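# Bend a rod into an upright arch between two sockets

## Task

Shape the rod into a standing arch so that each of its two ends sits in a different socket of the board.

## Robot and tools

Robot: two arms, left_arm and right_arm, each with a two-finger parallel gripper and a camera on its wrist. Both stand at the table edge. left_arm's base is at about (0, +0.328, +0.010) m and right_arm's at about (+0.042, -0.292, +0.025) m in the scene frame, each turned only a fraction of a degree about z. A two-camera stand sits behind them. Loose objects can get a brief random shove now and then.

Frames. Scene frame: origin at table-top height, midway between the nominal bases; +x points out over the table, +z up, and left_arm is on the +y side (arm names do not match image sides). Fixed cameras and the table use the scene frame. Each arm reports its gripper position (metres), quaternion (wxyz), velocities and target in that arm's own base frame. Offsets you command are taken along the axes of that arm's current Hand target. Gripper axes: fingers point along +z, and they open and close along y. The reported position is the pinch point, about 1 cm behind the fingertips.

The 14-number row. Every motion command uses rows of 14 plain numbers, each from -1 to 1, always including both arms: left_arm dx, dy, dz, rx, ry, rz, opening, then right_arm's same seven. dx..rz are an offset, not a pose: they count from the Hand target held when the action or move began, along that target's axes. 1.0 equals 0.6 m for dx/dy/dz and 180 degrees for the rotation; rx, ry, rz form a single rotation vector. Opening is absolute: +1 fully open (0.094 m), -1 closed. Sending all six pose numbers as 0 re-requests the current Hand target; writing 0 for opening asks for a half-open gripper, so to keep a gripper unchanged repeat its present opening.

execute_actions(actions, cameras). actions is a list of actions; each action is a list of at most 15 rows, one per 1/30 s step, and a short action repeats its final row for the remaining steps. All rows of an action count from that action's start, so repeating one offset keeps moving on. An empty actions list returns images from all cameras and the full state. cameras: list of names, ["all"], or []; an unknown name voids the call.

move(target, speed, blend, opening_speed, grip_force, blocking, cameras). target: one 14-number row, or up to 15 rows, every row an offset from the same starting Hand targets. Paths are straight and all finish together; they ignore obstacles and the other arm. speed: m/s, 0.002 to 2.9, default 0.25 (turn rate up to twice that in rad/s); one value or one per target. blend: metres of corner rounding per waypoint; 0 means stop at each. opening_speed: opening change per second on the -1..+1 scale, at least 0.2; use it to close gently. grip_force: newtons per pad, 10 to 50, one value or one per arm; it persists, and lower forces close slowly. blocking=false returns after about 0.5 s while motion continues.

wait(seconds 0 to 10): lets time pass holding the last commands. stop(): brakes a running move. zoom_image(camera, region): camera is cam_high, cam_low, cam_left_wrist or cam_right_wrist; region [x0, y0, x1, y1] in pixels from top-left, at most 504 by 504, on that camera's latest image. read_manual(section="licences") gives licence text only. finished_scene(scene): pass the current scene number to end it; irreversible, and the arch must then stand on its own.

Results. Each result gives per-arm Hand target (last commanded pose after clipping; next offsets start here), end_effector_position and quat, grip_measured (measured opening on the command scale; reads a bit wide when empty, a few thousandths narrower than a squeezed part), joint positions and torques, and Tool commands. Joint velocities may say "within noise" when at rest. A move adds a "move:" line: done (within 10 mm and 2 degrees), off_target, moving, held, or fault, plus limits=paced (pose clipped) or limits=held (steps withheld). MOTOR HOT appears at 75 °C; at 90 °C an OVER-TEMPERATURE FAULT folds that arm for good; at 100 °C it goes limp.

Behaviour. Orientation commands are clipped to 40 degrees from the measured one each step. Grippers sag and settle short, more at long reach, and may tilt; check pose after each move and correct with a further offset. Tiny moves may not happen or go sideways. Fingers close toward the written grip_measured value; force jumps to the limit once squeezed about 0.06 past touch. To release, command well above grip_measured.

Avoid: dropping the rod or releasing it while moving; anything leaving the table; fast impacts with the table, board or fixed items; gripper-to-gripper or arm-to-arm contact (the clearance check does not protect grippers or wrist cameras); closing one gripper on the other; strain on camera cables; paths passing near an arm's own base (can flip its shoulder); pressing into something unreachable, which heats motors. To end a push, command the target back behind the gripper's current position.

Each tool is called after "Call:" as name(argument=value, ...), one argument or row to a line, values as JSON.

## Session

Call:
execute_actions(
  actions=[],
)

Call:
zoom_image(
  camera="cam_high",
  region=[280, 190, 440, 420],
)

Scene clock: 0.00 s.
left_arm: end_effector_position=(+0.3883, -0.0450, +0.0885) grip_measured=+1.000 end_effector_quat_wxyz=(+0.583, +0.073, +0.809, -0.029) | right_arm: end_effector_position=(+0.3874, -0.0420, +0.1020) grip_measured=+1.000 end_effector_quat_wxyz=(+0.591, +0.116, +0.793, -0.088)
Joint positions: left_arm=[-0.097 1.555 0.333 0.897 0.041 0.054 0.094] | right_arm=[0.027 1.525 0.348 0.873 0.306 0.091 0.094]
Joint velocities: within noise
Joint torques (N m): no reading
Motor temperatures (°C): left_arm=[22 24 32 37 22 23 22] | right_arm=[25 25 33 35 25 22 22]
Heat: left arm: 37 °C; right arm: 35 °C.
Hand target: left_arm +0.3941, -0.0450, +0.1038; +0.602, +0.073, +0.795, -0.027 | right_arm +0.3904, -0.0427, +0.1098; +0.599, +0.120, +0.787, -0.087
Tool commands: left_gripper/opening=+1.0 right_gripper/opening=+1.0
camera_calibration:
cam_left_wrist: T_world_to_cam=[[-0.110229, -0.991817, -0.0644143, 0.013153], [-0.691535, 0.123083, -0.71178, 0.372235], [0.713883, -0.0339139, -0.699443, -0.0981316], [0, 0, 0, 1]] pos_world=[0.328918, -0.0360984, 0.197159]
cam_right_wrist: T_world_to_cam=[[-0.256972, -0.966141, -0.0231677, 0.0695484], [-0.665725, 0.194344, -0.720445, 0.371063], [0.700554, -0.169711, -0.693125, -0.0872033], [0, 0, 0, 1]] pos_world=[0.325988, -0.0197194, 0.208499]

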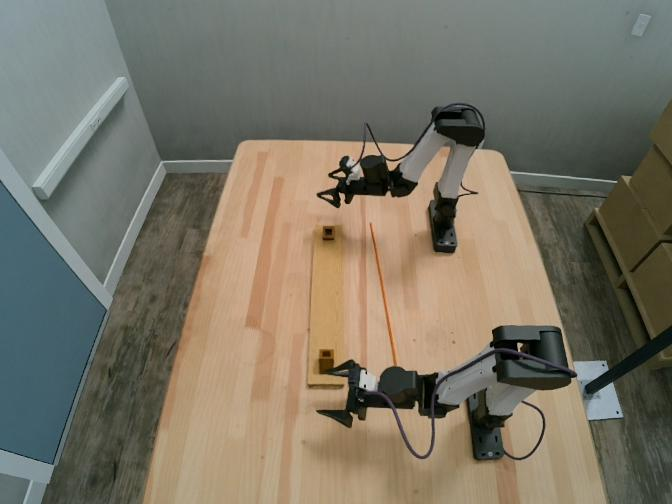

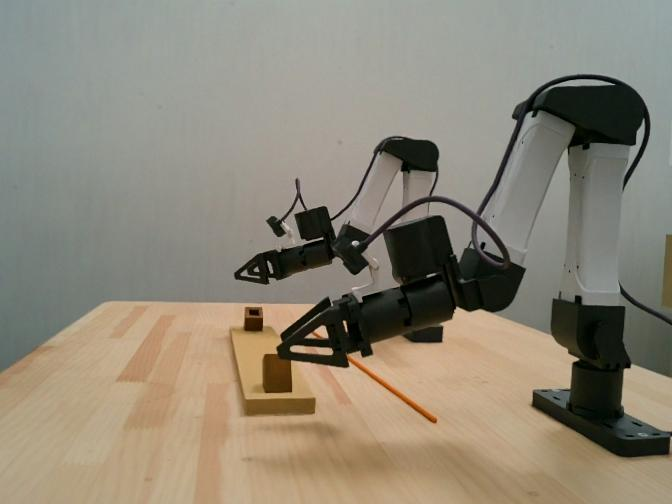

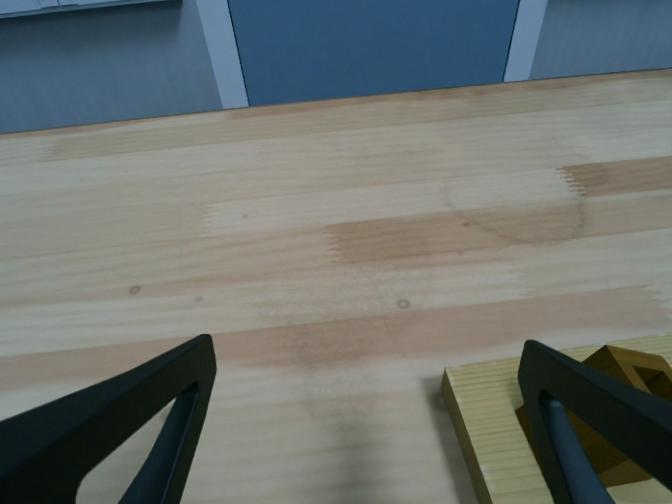

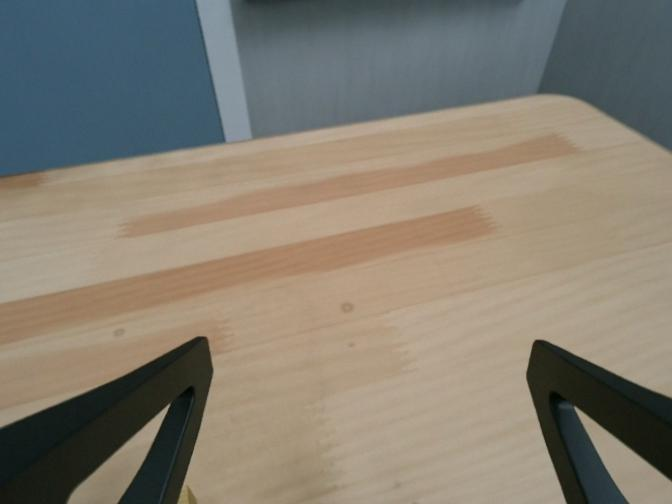

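Scaled by 2.191 from the camera's 672x504 image, which has a finer 960x720 frame.

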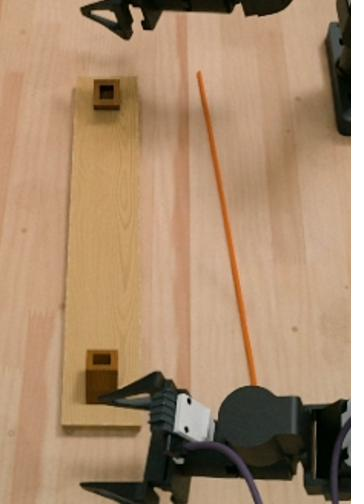

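Call:
move(
  target=[
    [0.0618,-0.1505,-0.2793,0.2759,0.3388,0.3442,1.0,0.1080,0.0920,-0.2945,-0.4057,0.2600,-0.5360,1.0],
    [0.1488,-0.1547,-0.2545,0.2759,0.3388,0.3442,1.0,0.1955,0.0913,-0.2703,-0.4057,0.2600,-0.5360,1.0],
  ],
  speed=0.3,
  blend=[0.02,0],
  cameras=["all"],
)

Scene clock: 14.83 s.
left_arm: end_effector_position=(+0.2017, -0.1056, +0.0533) grip_measured=+1.000 end_effector_quat_wxyz=(-0.019, +0.658, +0.753, -0.010) | right_arm: end_effector_position=(+0.2231, +0.0646, +0.0418) grip_measured=+1.000 end_effector_quat_wxyz=(+0.003, +0.749, -0.663, -0.007)
Joint positions: left_arm=[-0.474 1.485 0.941 -1.068 0.011 0.962 0.094] | right_arm=[0.276 1.49 0.898 -0.992 -0.008 -1.416 0.094]
Joint torques (N m): left_arm=[-0.73 -4.52 5.81 0.71 -0.16 0.25] | right_arm=[0.16 -4.4 5.38 0.62 -0.1 -0.14]
Heat: left arm: 41 °C; right arm: 37 °C.
Hand target: left_arm +0.2112, -0.1093, +0.0557; +0.000, +0.665, +0.746, +0.000 | right_arm +0.2272, +0.0649, +0.0402; +0.000, +0.756, -0.655, +0.001
Off the commanded pose: left_arm 0.010 m, 3 deg | right_arm 0.004 m, 2 deg.
move: off_target (left_arm)
camera_calibration:
cam_left_wrist: T_world_to_cam=[[-0.99246, -0.122261, -0.00863303, 0.19691], [-0.112959, 0.885066, 0.451551, 0.127323], [-0.0475664, 0.449121, -0.892204, 0.223246], [0, 0, 0, 1]] pos_world=[0.220427, -0.188879, 0.143388]
cam_right_wrist: T_world_to_cam=[[0.993059, 0.10526, -0.0524805, -0.217926], [0.11761, -0.883678, 0.45308, 0.0433446], [0.00131526, -0.456108, -0.889924, 0.186984], [0, 0, 0, 1]] pos_world=[0.21107, 0.146526, 0.135326]

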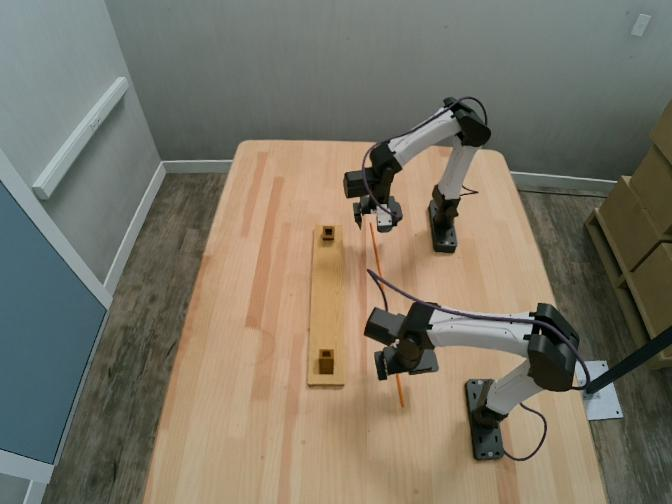

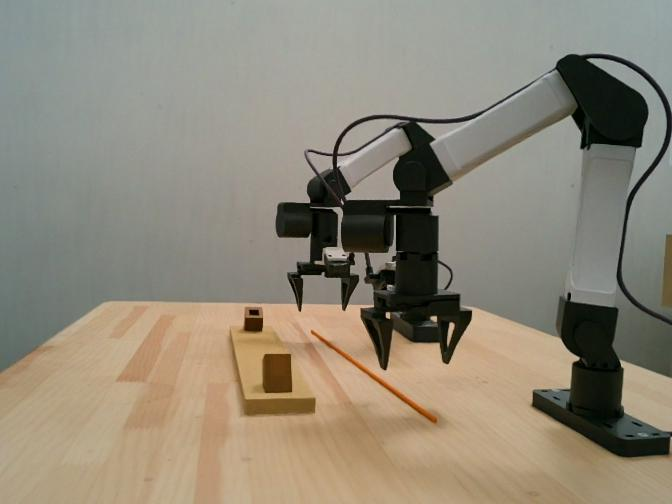

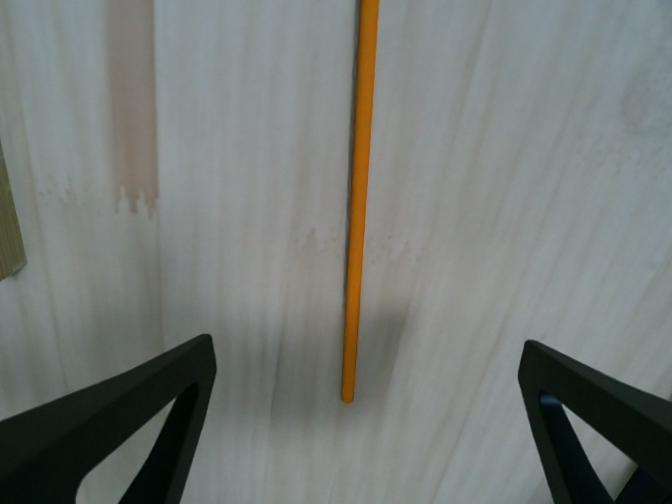

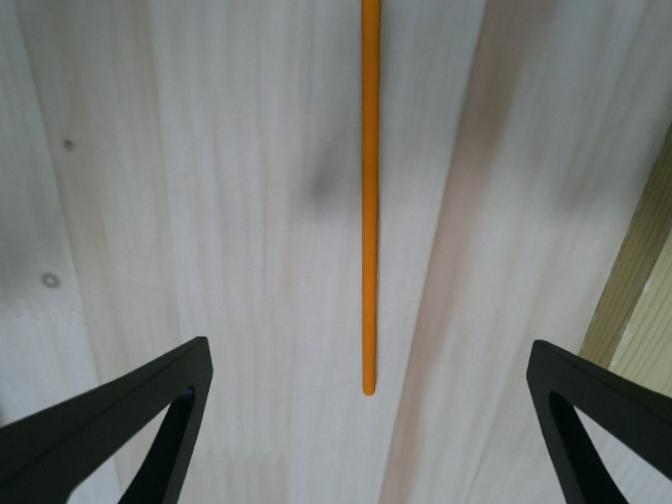

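Call:
move(
  target=[-0.0050,0.0027,0.0862,-0.0128,-0.0049,0.0111,1.0,-0.0018,-0.0027,0.0895,0.0044,0.0021,0.0,1.0],
  speed=0.08,
  cameras=["cam_low","cam_left_wrist","cam_right_wrist"],
)

Scene clock: 23.07 s.
left_arm: end_effector_position=(+0.2054, -0.1070, +0.0037) grip_measured=+1.000 end_effector_quat_wxyz=(+0.004, +0.668, +0.744, +0.001) | right_arm: end_effector_position=(+0.2274, +0.0645, -0.0101) grip_measured=+1.000 end_effector_quat_wxyz=(-0.003, +0.749, -0.662, +0.002)
Joint positions: left_arm=[-0.48 1.537 0.775 -0.801 0 0.984 0.094] | right_arm=[0.277 1.588 0.762 -0.738 0.001 -1.416 0.094]
Joint torques (N m): left_arm=[-0.76 -4.08 5.04 0.84 -0.16 0.24] | right_arm=[0.27 -4.41 4.45 0.69 -0.1 -0.03]
Heat: left arm: 39 °C; right arm: 36 °C.
Hand target: left_arm +0.2132, -0.1121, +0.0040; +0.020, +0.678, +0.735, +0.010 | right_arm +0.2287, +0.0662, -0.0135; -0.003, +0.756, -0.655, +0.008
Off the commanded pose: left_arm 0.009 m, 3 deg | right_arm 0.004 m, 1 deg.
move: off_target (left_arm)
camera_calibration:
cam_left_wrist: T_world_to_cam=[[-0.993931, -0.0950934, -0.0553109, 0.203373], [-0.109707, 0.894054, 0.434317, 0.151792], [0.00815027, 0.437749, -0.89906, 0.16709], [0, 0, 0, 1]] pos_world=[0.217429, -0.189514, 0.0955473]
cam_right_wrist: T_world_to_cam=[[0.993798, 0.106716, -0.0312628, -0.225005], [0.109131, -0.881956, 0.458523, 0.0681965], [0.0213595, -0.459091, -0.888132, 0.136513], [0, 0, 0, 1]] pos_world=[0.213252, 0.14683, 0.0829375]
Images, in order (width x height): cam_low 672x504, cam_left_wrist 672x504, cam_right_wrist 672x504.

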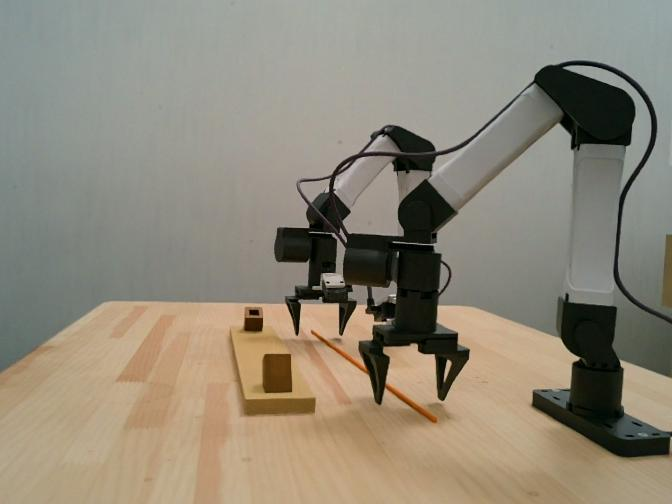

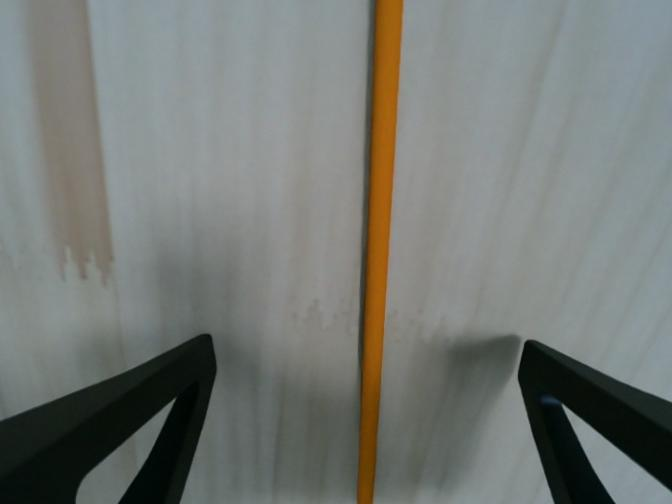

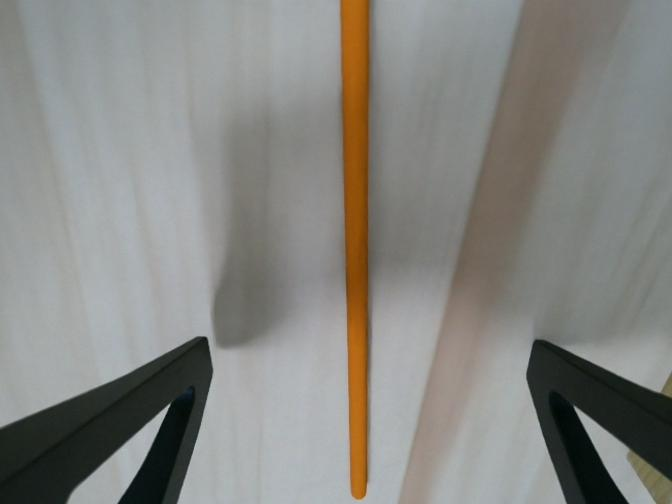

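Call:
move(
  target=[
    [0,0,0.0075,0,0,0,1.0,0,0,0.0083,0,0,0,1.0],
    [0,0,0.0075,0,0,0,-1.0,0,0,0.0083,0,0,0,-1.0],
  ],
  speed=0.02,
  opening_speed=0.9,
  cameras=["cam_low","cam_left_wrist","cam_right_wrist"],
)

Scene clock: 28.20 s.
left_arm: end_effector_position=(+0.2063, -0.1075, -0.0006) grip_measured=-0.869 end_effector_quat_wxyz=(+0.005, +0.669, +0.743, +0.001) | right_arm: end_effector_position=(+0.2283, +0.0648, -0.0146) grip_measured=-0.911 end_effector_quat_wxyz=(-0.004, +0.749, -0.662, +0.003)
Joint positions: left_arm=[-0.48 1.547 0.766 -0.778 0 0.985 0.006] | right_arm=[0.277 1.6 0.753 -0.713 0.001 -1.416 0.004]
Joint torques (N m): left_arm=[-0.73 -4.16 4.94 0.83 -0.16 0.24] | right_arm=[0.25 -4.44 4.29 0.68 -0.1 -0.04]
Heat: left arm: 39 °C; right arm: 36 °C.
Hand target: left_arm +0.2134, -0.1122, -0.0005; +0.020, +0.678, +0.735, +0.010 | right_arm +0.2288, +0.0661, -0.0184; -0.003, +0.756, -0.655, +0.008
Off the commanded pose: left_arm 0.008 m, 2 deg | right_arm 0.004 m, 1 deg.
move: done
camera_calibration:
cam_left_wrist: T_world_to_cam=[[-0.99392, -0.0936656, -0.0578695, 0.204217], [-0.109524, 0.894841, 0.432741, 0.15416], [0.0112511, 0.436448, -0.899659, 0.162667], [0, 0, 0, 1]] pos_world=[0.218029, -0.189816, 0.0914514]
cam_right_wrist: T_world_to_cam=[[0.993887, 0.106717, -0.0282865, -0.226116], [0.107777, -0.882319, 0.458146, 0.0707772], [0.0239343, -0.458393, -0.888427, 0.131875], [0, 0, 0, 1]] pos_world=[0.213949, 0.147029, 0.0783392]
Images, in order (width x height): cam_low 672x504, cam_left_wrist 672x504, cam_right_wrist 672x504.

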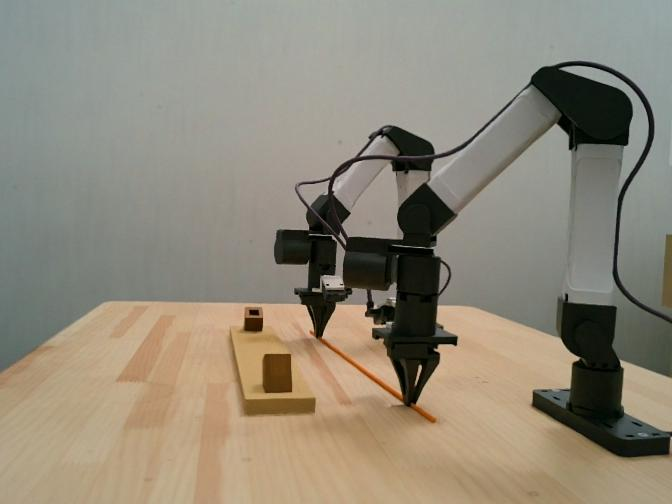

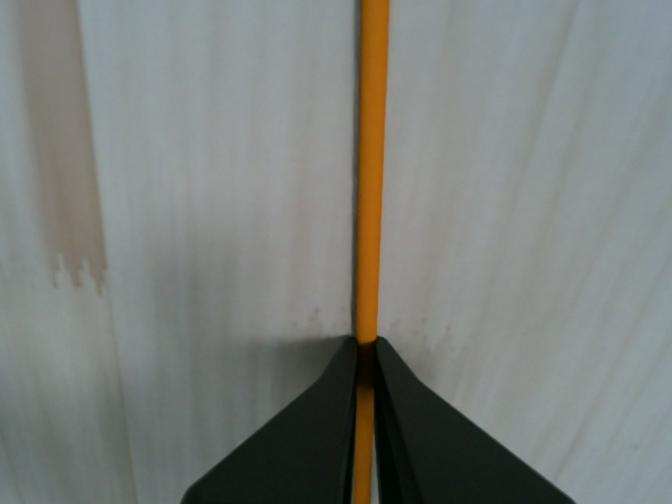

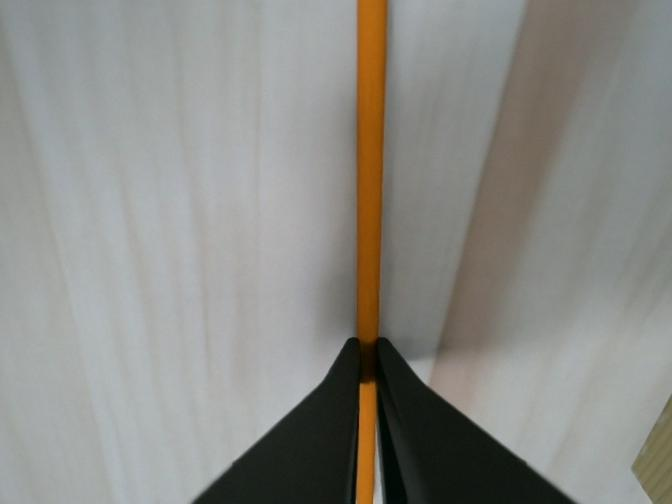

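Call:
move(
  target=[
    [-0.0033,0,-0.1833,0,0,0,-1.0,-0.0033,0,-0.1833,0,0,0,-1.0],
    [-0.0033,0,-0.1833,0,0,0,-1.0,-0.0033,0,-0.1833,0,0,0,-0.5],
  ],
  speed=0.1,
  opening_speed=0.6,
  cameras=["cam_low","cam_right_wrist"],
)

Call:
zoom_image(
  camera="cam_right_wrist",
  region=[290, 270, 450, 430],
)

Scene clock: 34.73 s.
left_arm: end_effector_position=(+0.2043, -0.1074, +0.0958) grip_measured=-0.869 end_effector_quat_wxyz=(-0.004, +0.675, +0.738, +0.007) | right_arm: end_effector_position=(+0.2222, +0.0632, +0.0794) grip_measured=-0.502 end_effector_quat_wxyz=(+0.015, +0.753, -0.658, +0.000)
Joint positions: left_arm=[-0.496 1.425 1.062 -1.212 -0.016 0.985 0.006] | right_arm=[0.289 1.456 1.023 -1.163 0.016 -1.416 0.023]
Joint torques (N m): left_arm=[-0.77 -5.9 8.02 0.4 -0.02 0.13] | right_arm=[0.25 -6.98 8.24 0.19 -0.27 0.11]
Heat: left arm: 38 °C; right arm: 35 °C.
Hand target: left_arm +0.2089, -0.1128, +0.1094; +0.020, +0.678, +0.735, +0.010 | right_arm +0.2268, +0.0687, +0.0915; -0.003, +0.756, -0.655, +0.008
Off the commanded pose: left_arm 0.015 m, 3 deg | right_arm 0.014 m, 2 deg.
move: off_target (left_arm, right_arm); target 2's new opening was sent with right_arm's hand 0.014 m and 2 deg from that target
camera_calibration:
cam_right_wrist: T_world_to_cam=[[0.99118, 0.117928, -0.0604509, -0.214706], [0.13247, -0.869345, 0.476121, 0.0192459], [0.00359518, -0.479929, -0.8773, 0.219835], [0, 0, 0, 1]] pos_world=[0.209472, 0.147557, 0.170719]
Images, in order (width x height): cam_low 672x504, cam_right_wrist 672x504.

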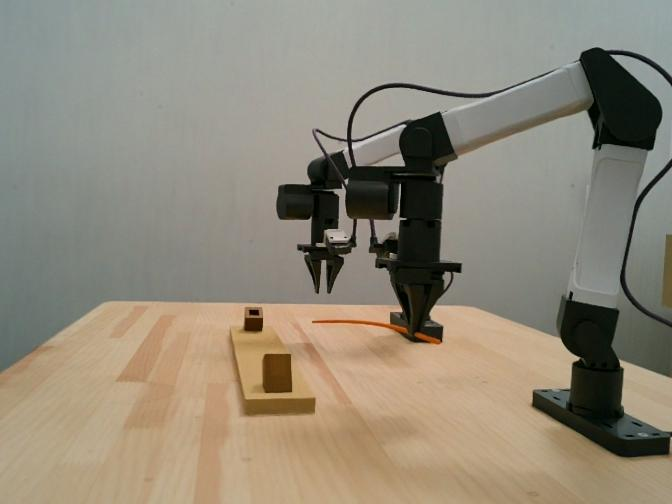

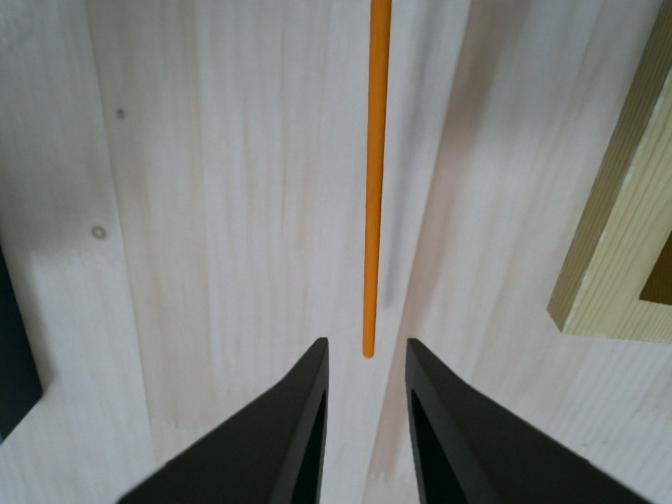

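Scaled by 3.150 from the camera's 672x504 image, which has a finer 960x720 frame.

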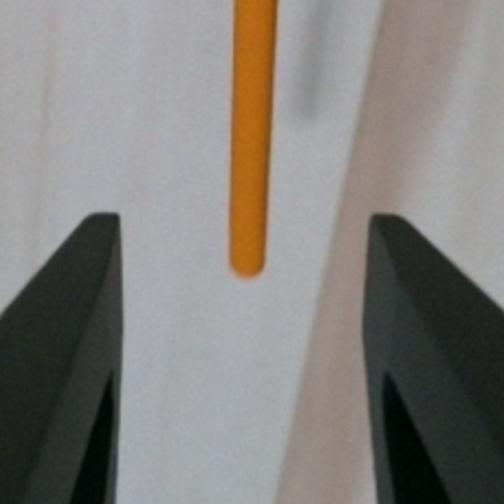

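Call:
move(
  target=[0,0,0,0,0,0,-1.0,-0.0273,0.0013,0.1323,0,0.0306,0,-0.3],
  speed=0.1,
  cameras=["cam_low","cam_right_wrist"],
)

Call:
zoom_image(
  camera="cam_right_wrist",
  region=[270, 270, 470, 470],
)

Call:
zoom_image(
  camera="cam_low",
  region=[280, 220, 480, 370],
)

Scene clock: 41.37 s.
left_arm: end_effector_position=(+0.2043, -0.1074, +0.0958) grip_measured=-0.869 end_effector_quat_wxyz=(-0.004, +0.675, +0.738, +0.007) | right_arm: end_effector_position=(+0.2226, +0.0841, +0.0152) grip_measured=-0.302 end_effector_quat_wxyz=(+0.030, +0.757, -0.651, +0.038)
Joint positions: left_arm=[-0.496 1.425 1.062 -1.212 -0.016 0.985 0.006] | right_arm=[0.43 1.565 0.851 -0.879 0.095 -1.289 0.033]
Joint torques (N m): left_arm=[-0.77 -5.91 8.01 0.4 -0.02 0.13] | right_arm=[0.16 -4.53 4.75 0.62 -0.03 0.19]
Heat: left arm: 37 °C; right arm: 36 °C.
Hand target: left_arm +0.2089, -0.1128, +0.1094; +0.020, +0.678, +0.735, +0.010 | right_arm +0.2249, +0.0844, +0.0120; +0.029, +0.755, -0.654, +0.044
Off the commanded pose: left_arm 0.015 m, 3 deg | right_arm 0.004 m, 1 deg.
move: off_target (left_arm)
camera_calibration:
cam_right_wrist: T_world_to_cam=[[0.990973, 0.13027, -0.0316469, -0.222881], [0.126496, -0.830469, 0.542513, 0.0650228], [0.0443913, -0.54162, -0.839451, 0.169105], [0, 0, 0, 1]] pos_world=[0.205138, 0.174625, 0.0996264]
Images, in order (width x height): cam_low 672x504, cam_right_wrist 672x504.

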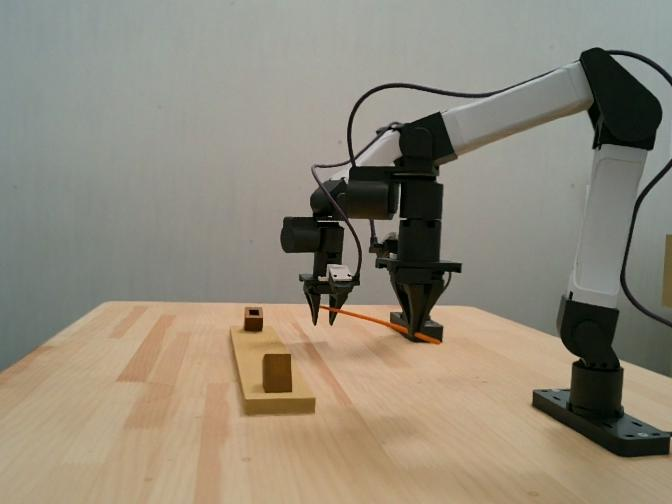

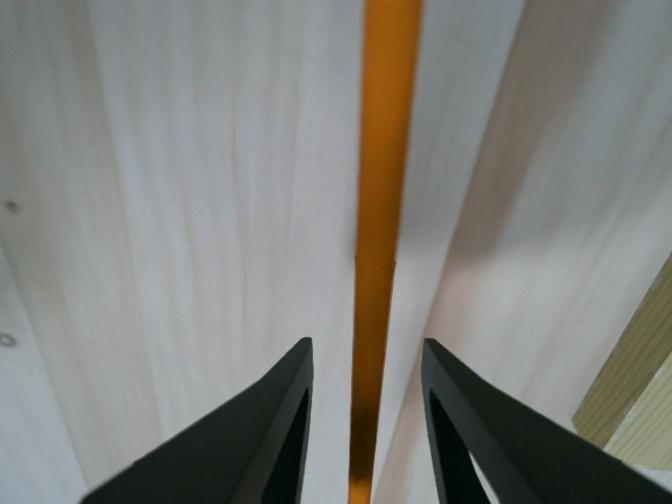

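Scaled by 2.520 from the camera's 672x504 image, which has a finer 960x720 frame.

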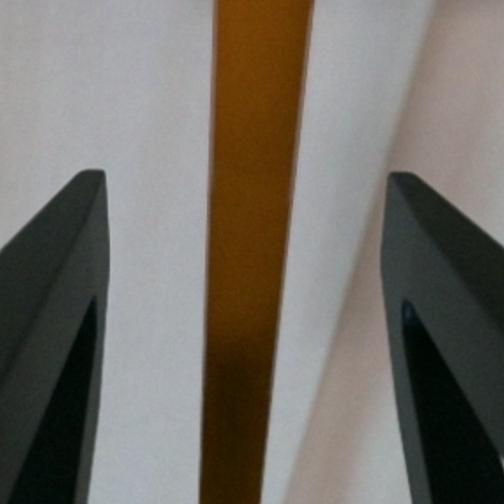

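Scaled by 2.520 from the camera's 672x504 image, which has a finer 960x720 frame.

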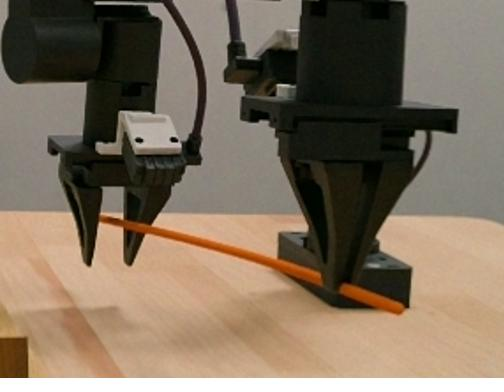

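Call:
move(
  target=[0,0,0,0,0,0,-1.0,0.0233,0,-0.0383,0,0.0444,0,-0.3],
  speed=0.1,
  cameras=["cam_right_wrist"],
)

Call:
zoom_image(
  camera="cam_right_wrist",
  region=[270, 250, 470, 504],
)

Scene clock: 46.77 s.
left_arm: end_effector_position=(+0.2043, -0.1074, +0.0958) grip_measured=-0.869 end_effector_quat_wxyz=(-0.004, +0.675, +0.738, +0.007) | right_arm: end_effector_position=(+0.2187, +0.0699, +0.0291) grip_measured=-0.302 end_effector_quat_wxyz=(+0.080, +0.751, -0.650, +0.085)
Joint positions: left_arm=[-0.496 1.425 1.062 -1.212 -0.016 0.985 0.006] | right_arm=[0.473 1.565 0.894 -0.986 0.217 -1.232 0.033]
Joint torques (N m): left_arm=[-0.77 -5.91 7.99 0.4 -0.02 0.13] | right_arm=[0.27 -5.29 7.77 0.09 0.08 0.18]
Motor temperatures (°C): left_arm=[22 26 37 37 22 23 23] | right_arm=[25 27 36 34 25 22 22]
Heat: left arm: 37 °C; right arm: 36 °C.
Hand target: left_arm +0.2089, -0.1128, +0.1094; +0.020, +0.678, +0.735, +0.010 | right_arm +0.2262, +0.0729, +0.0363; +0.074, +0.750, -0.651, +0.096
Off the commanded pose: left_arm 0.015 m, 3 deg | right_arm 0.011 m, 2 deg.
move: off_target (left_arm, right_arm)
camera_calibration:
cam_right_wrist: T_world_to_cam=[[0.991959, 0.118692, -0.0439181, -0.215723], [0.118497, -0.749217, 0.651638, 0.0389927], [0.0444398, -0.651602, -0.757258, 0.178505], [0, 0, 0, 1]] pos_world=[0.201436, 0.171133, 0.100291]
Images, in order (width x height): cam_right_wrist 672x504.

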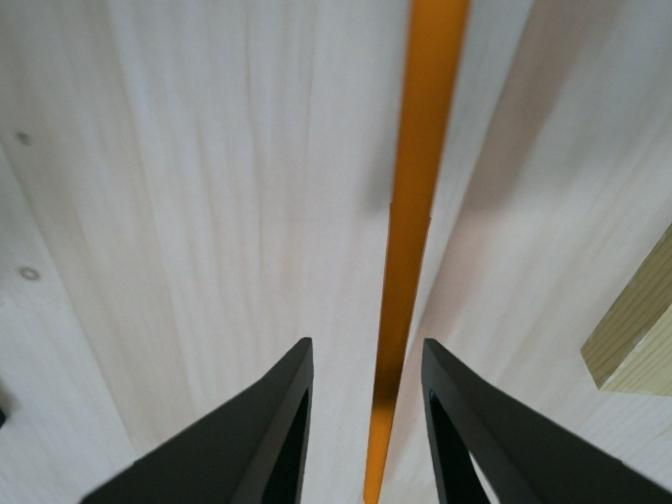

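Scaled by 1.984 from the camera's 672x504 image, which has a finer 960x720 frame.

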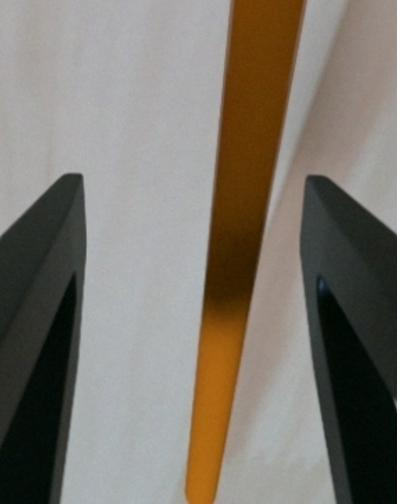

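Call:
move(
  target=[
    [0,0,0,0,0,0,-1.0,-0.01,0,0,0,0,0,-0.3],
    [0,0,0,0,0,0,-1.0,-0.01,0,0,0,0,0,-1.0],
  ],
  speed=0.06,
  opening_speed=0.8,
  cameras=["cam_low","cam_right_wrist"],
)

Scene clock: 52.67 s.
left_arm: end_effector_position=(+0.2043, -0.1074, +0.0958) grip_measured=-0.869 end_effector_quat_wxyz=(-0.004, +0.677, +0.736, +0.007) | right_arm: end_effector_position=(+0.2171, +0.0746, +0.0291) grip_measured=-0.897 end_effector_quat_wxyz=(+0.078, +0.750, -0.651, +0.086)
Joint positions: left_arm=[-0.496 1.425 1.062 -1.212 -0.016 0.991 0.006] | right_arm=[0.495 1.565 0.894 -0.986 0.217 -1.208 0.005]
Joint torques (N m): left_arm=[-0.77 -5.9 8.01 0.4 -0.02 0.13] | right_arm=[0.25 -4.16 8.2 0.1 0.05 0.16]
Heat: left arm: 38 °C; right arm: 37 °C.
Hand target: left_arm +0.2089, -0.1128, +0.1094; +0.020, +0.678, +0.735, +0.010 | right_arm +0.2254, +0.0787, +0.0349; +0.074, +0.750, -0.651, +0.096
Off the commanded pose: left_arm 0.015 m, 3 deg | right_arm 0.011 m, 1 deg.
move: off_target (left_arm, right_arm); target 2's new opening was sent with right_arm's hand 0.011 m and 1 deg from that target
camera_calibration:
cam_right_wrist: T_world_to_cam=[[0.992483, 0.116264, -0.0382113, -0.214845], [0.112942, -0.749891, 0.65185, 0.0439843], [0.047132, -0.651265, -0.757385, 0.180984], [0, 0, 0, 1]] pos_world=[0.199732, 0.175831, 0.100194]
Images, in order (width x height): cam_low 672x504, cam_right_wrist 672x504.

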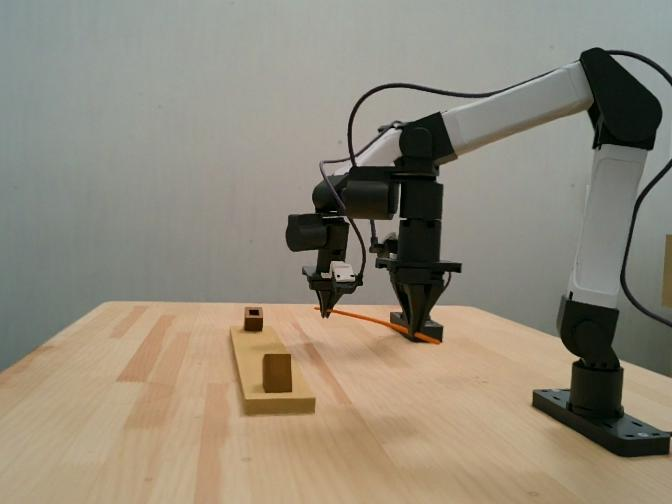

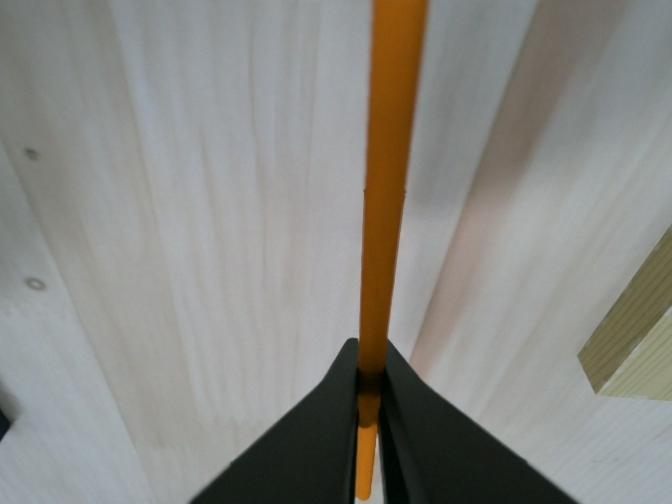

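Call:
move(
  target=[
    [0,0,0,0,0,0,-0.35,0,0,0,0,0,0,-1.0],
    [0.0033,0,0.035,0,0.0978,0,-0.35,0,0,0,0,0,0,-1.0],
  ],
  speed=0.1,
  opening_speed=0.5,
  cameras=["cam_low","cam_left_wrist"],
)

Call:
zoom_image(
  camera="cam_left_wrist",
  region=[270, 250, 470, 504],
)

Scene clock: 59.83 s.
left_arm: end_effector_position=(+0.2038, -0.1099, +0.0810) grip_measured=-0.353 end_effector_quat_wxyz=(-0.100, +0.671, +0.728, +0.103) | right_arm: end_effector_position=(+0.2174, +0.0741, +0.0292) grip_measured=-0.897 end_effector_quat_wxyz=(+0.079, +0.750, -0.651, +0.088)
Joint positions: left_arm=[-0.66 1.6 1.132 -1.289 -0.221 0.809 0.03] | right_arm=[0.495 1.565 0.894 -0.986 0.22 -1.208 0.005]
Joint torques (N m): left_arm=[-0.73 -4.93 7.5 0.02 -0.32 0.03] | right_arm=[0.25 -4.15 8.18 0.1 0.02 0.16]
Heat: left arm: 38 °C; right arm: 38 °C.
Hand target: left_arm +0.2096, -0.1111, +0.0884; -0.093, +0.669, +0.729, +0.114 | right_arm +0.2254, +0.0787, +0.0349; +0.074, +0.750, -0.651, +0.096
Off the commanded pose: left_arm 0.009 m, 1 deg | right_arm 0.011 m, 1 deg.
move: off_target (right_arm)
camera_calibration:
cam_left_wrist: T_world_to_cam=[[-0.996797, -0.0542105, -0.0587947, 0.211152], [-0.0797009, 0.733942, 0.67452, 0.0774019], [0.00658576, 0.677046, -0.735911, 0.251294], [0, 0, 0, 1]] pos_world=[0.21499, -0.215499, 0.145136]
Images, in order (width x height): cam_low 672x504, cam_left_wrist 672x504.

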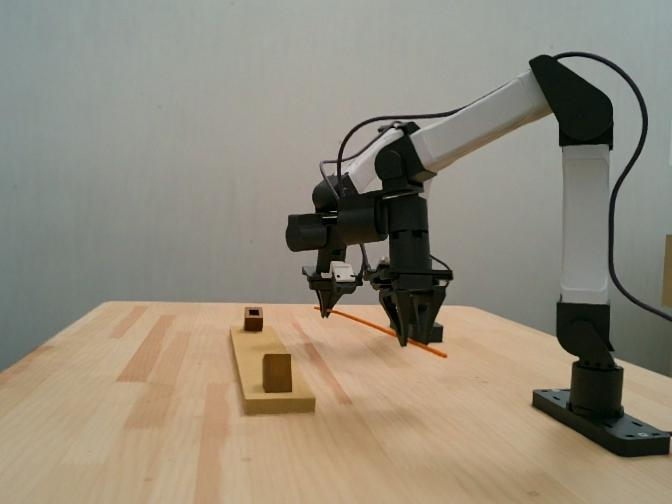

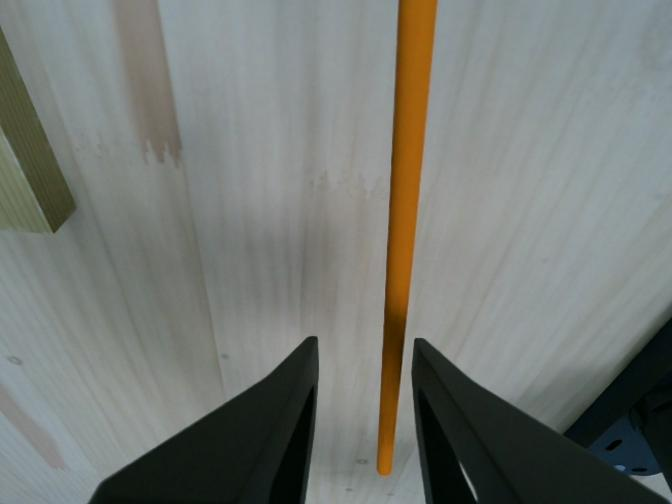

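Scaled by 1.984 from the camera's 672x504 image, which has a finer 960x720 frame.

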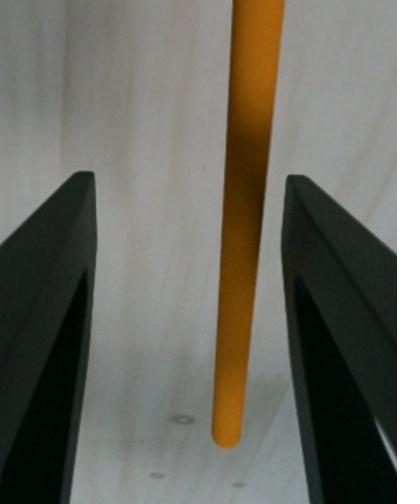

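Call:
move(
  target=[
    [0,-0.0120,0.0167,0,0,0,-0.35,0,0,0,0,0,0,-1.0],
    [0,-0.0120,0.0167,0,0,0,-1.0,0,0,0,0,0,0,-1.0],
  ],
  speed=0.08,
  opening_speed=0.8,
  cameras=["all"],
)

Scene clock: 64.83 s.
left_arm: end_effector_position=(+0.1978, -0.1057, +0.0746) grip_measured=-0.855 end_effector_quat_wxyz=(-0.111, +0.668, +0.729, +0.102) | right_arm: end_effector_position=(+0.2174, +0.0741, +0.0292) grip_measured=-0.897 end_effector_quat_wxyz=(+0.079, +0.750, -0.651, +0.088)
Joint positions: left_arm=[-0.661 1.6 1.102 -1.281 -0.221 0.798 0.007] | right_arm=[0.495 1.565 0.894 -0.986 0.22 -1.208 0.005]
Joint torques (N m): left_arm=[-0.8 -6.23 5.2 0.3 -0.31 0.03] | right_arm=[0.25 -4.16 8.18 0.1 0.02 0.16]
Heat: left arm: 38 °C; right arm: 39 °C.
Hand target: left_arm +0.2026, -0.1088, +0.0785; -0.093, +0.669, +0.729, +0.114 | right_arm +0.2254, +0.0787, +0.0349; +0.074, +0.750, -0.651, +0.096
Off the commanded pose: left_arm 0.007 m, 2 deg | right_arm 0.011 m, 1 deg.
move: off_target (right_arm)
camera_calibration:
cam_left_wrist: T_world_to_cam=[[-0.997067, -0.0621961, -0.0446077, 0.203285], [-0.0758293, 0.723541, 0.686104, 0.0754426], [-0.0103975, 0.687474, -0.726134, 0.247479], [0, 0, 0, 1]] pos_world=[0.210983, -0.212078, 0.13701]
cam_right_wrist: T_world_to_cam=[[0.992502, 0.116462, -0.0370878, -0.215166], [0.112225, -0.74812, 0.654005, 0.043486], [0.0484209, -0.653264, -0.755581, 0.180542], [0, 0, 0, 1]] pos_world=[0.199931, 0.175533, 0.0999939]

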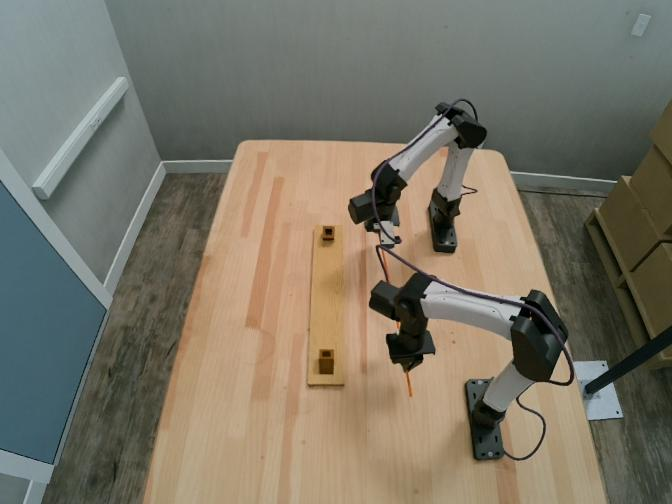

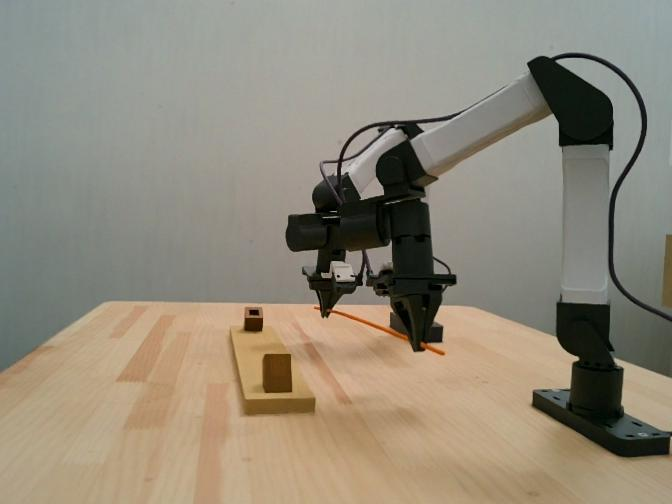

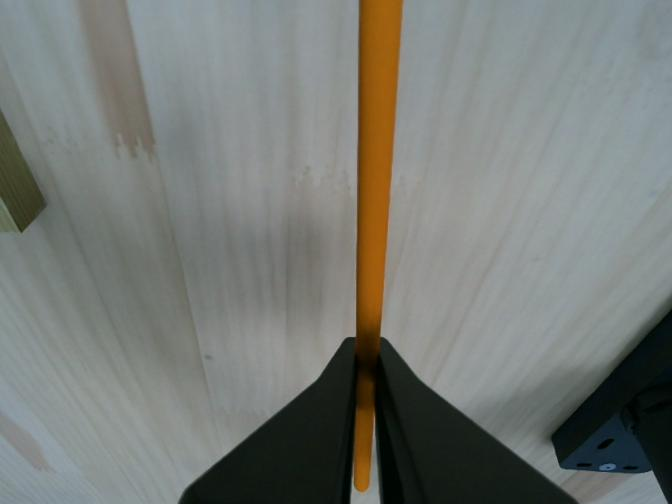

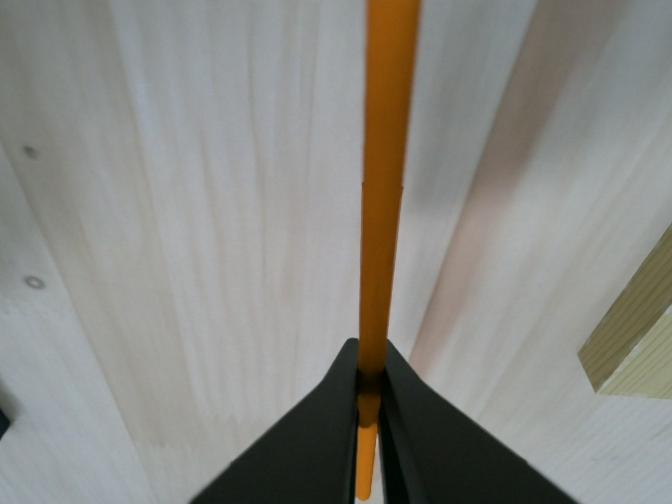

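Call:
move(
  target=[-0.0060,0.3138,-0.1517,-0.3072,-0.0628,-0.1321,-1.0,0.0930,-0.2360,-0.1673,0.3101,-0.0332,0.1519,-1.0],
  speed=0.15,
  cameras=["all"],
)

Scene clock: 88.20 s.
left_arm: end_effector_position=(+0.3784, -0.1228, +0.1594) grip_measured=-0.855 end_effector_quat_wxyz=(+0.288, +0.510, +0.715, +0.381) | right_arm: end_effector_position=(+0.3647, +0.0665, +0.1411) grip_measured=-0.897 end_effector_quat_wxyz=(+0.316, -0.544, +0.687, -0.363)
Joint positions: left_arm=[-0.608 1.486 0.97 -0.297 -0.724 0.931 0.007] | right_arm=[0.401 1.278 0.687 -0.061 0.486 -1.182 0.005]
Joint torques (N m): left_arm=[0.46 -5.24 6.48 2.38 -0.47 0.1] | right_arm=[-0.91 -5.09 6.11 2.75 -0.06 0.15]
Motor temperatures (°C): left_arm=[22 28 37 36 22 23 24] | right_arm=[25 27 41 33 25 22 24]
Heat: left arm: 37 °C; right arm: 41 °C.
Hand target: left_arm +0.3890, -0.1236, +0.1723; +0.318, +0.485, +0.716, +0.388 | right_arm +0.3682, +0.0690, +0.1477; +0.338, -0.533, +0.685, -0.364
Off the commanded pose: left_arm 0.017 m, 5 deg | right_arm 0.008 m, 3 deg.
move: off_target (left_arm, right_arm)
camera_calibration:
cam_left_wrist: T_world_to_cam=[[-0.474557, -0.165811, -0.864466, 0.306208], [-0.637409, 0.742037, 0.207584, 0.334434], [0.607046, 0.649529, -0.457829, 0.0416246], [0, 0, 0, 1]] pos_world=[0.333216, -0.224426, 0.21434]
cam_right_wrist: T_world_to_cam=[[0.546825, -0.1654, 0.820747, -0.295961], [-0.563512, -0.797726, 0.21468, 0.259806], [0.619223, -0.579893, -0.529422, 0.00811515], [0, 0, 0, 1]] pos_world=[0.303217, 0.163008, 0.19143]

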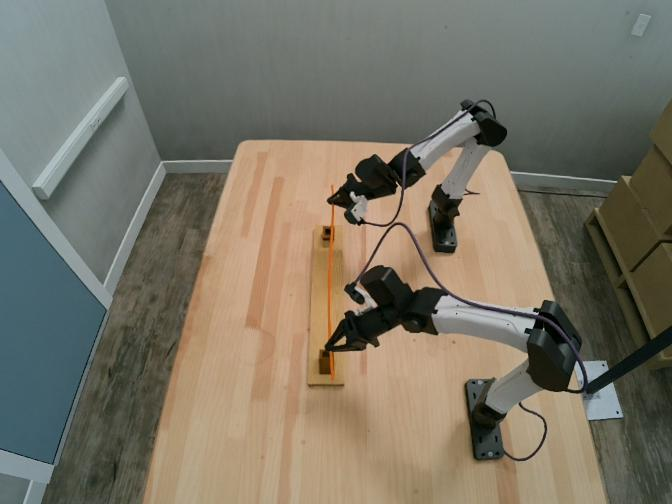

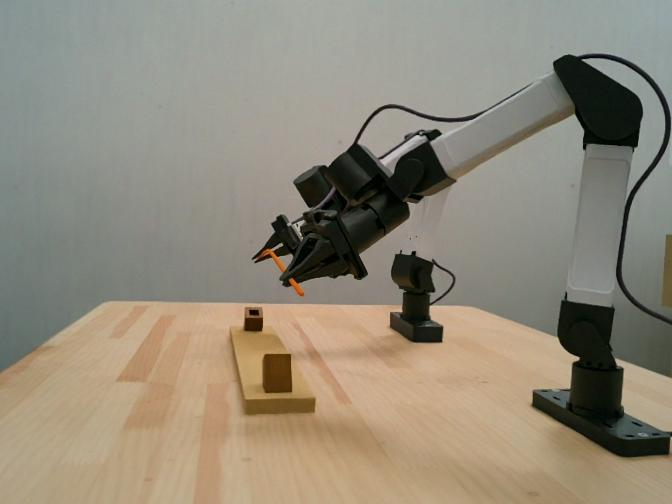

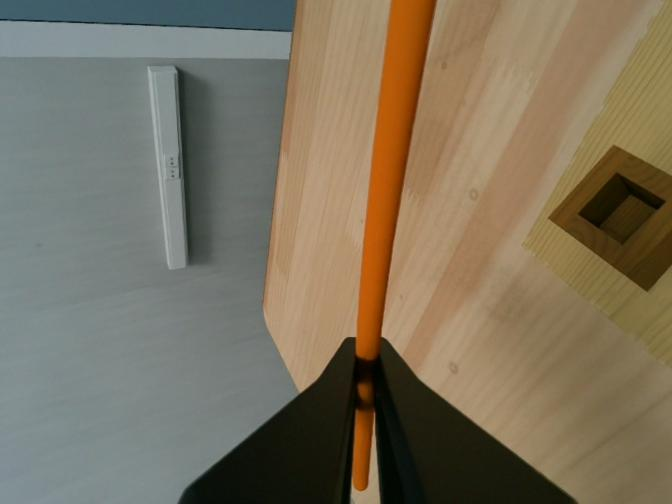

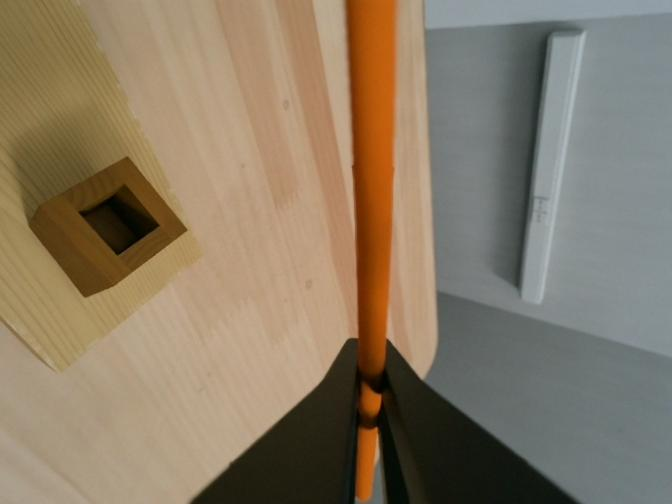

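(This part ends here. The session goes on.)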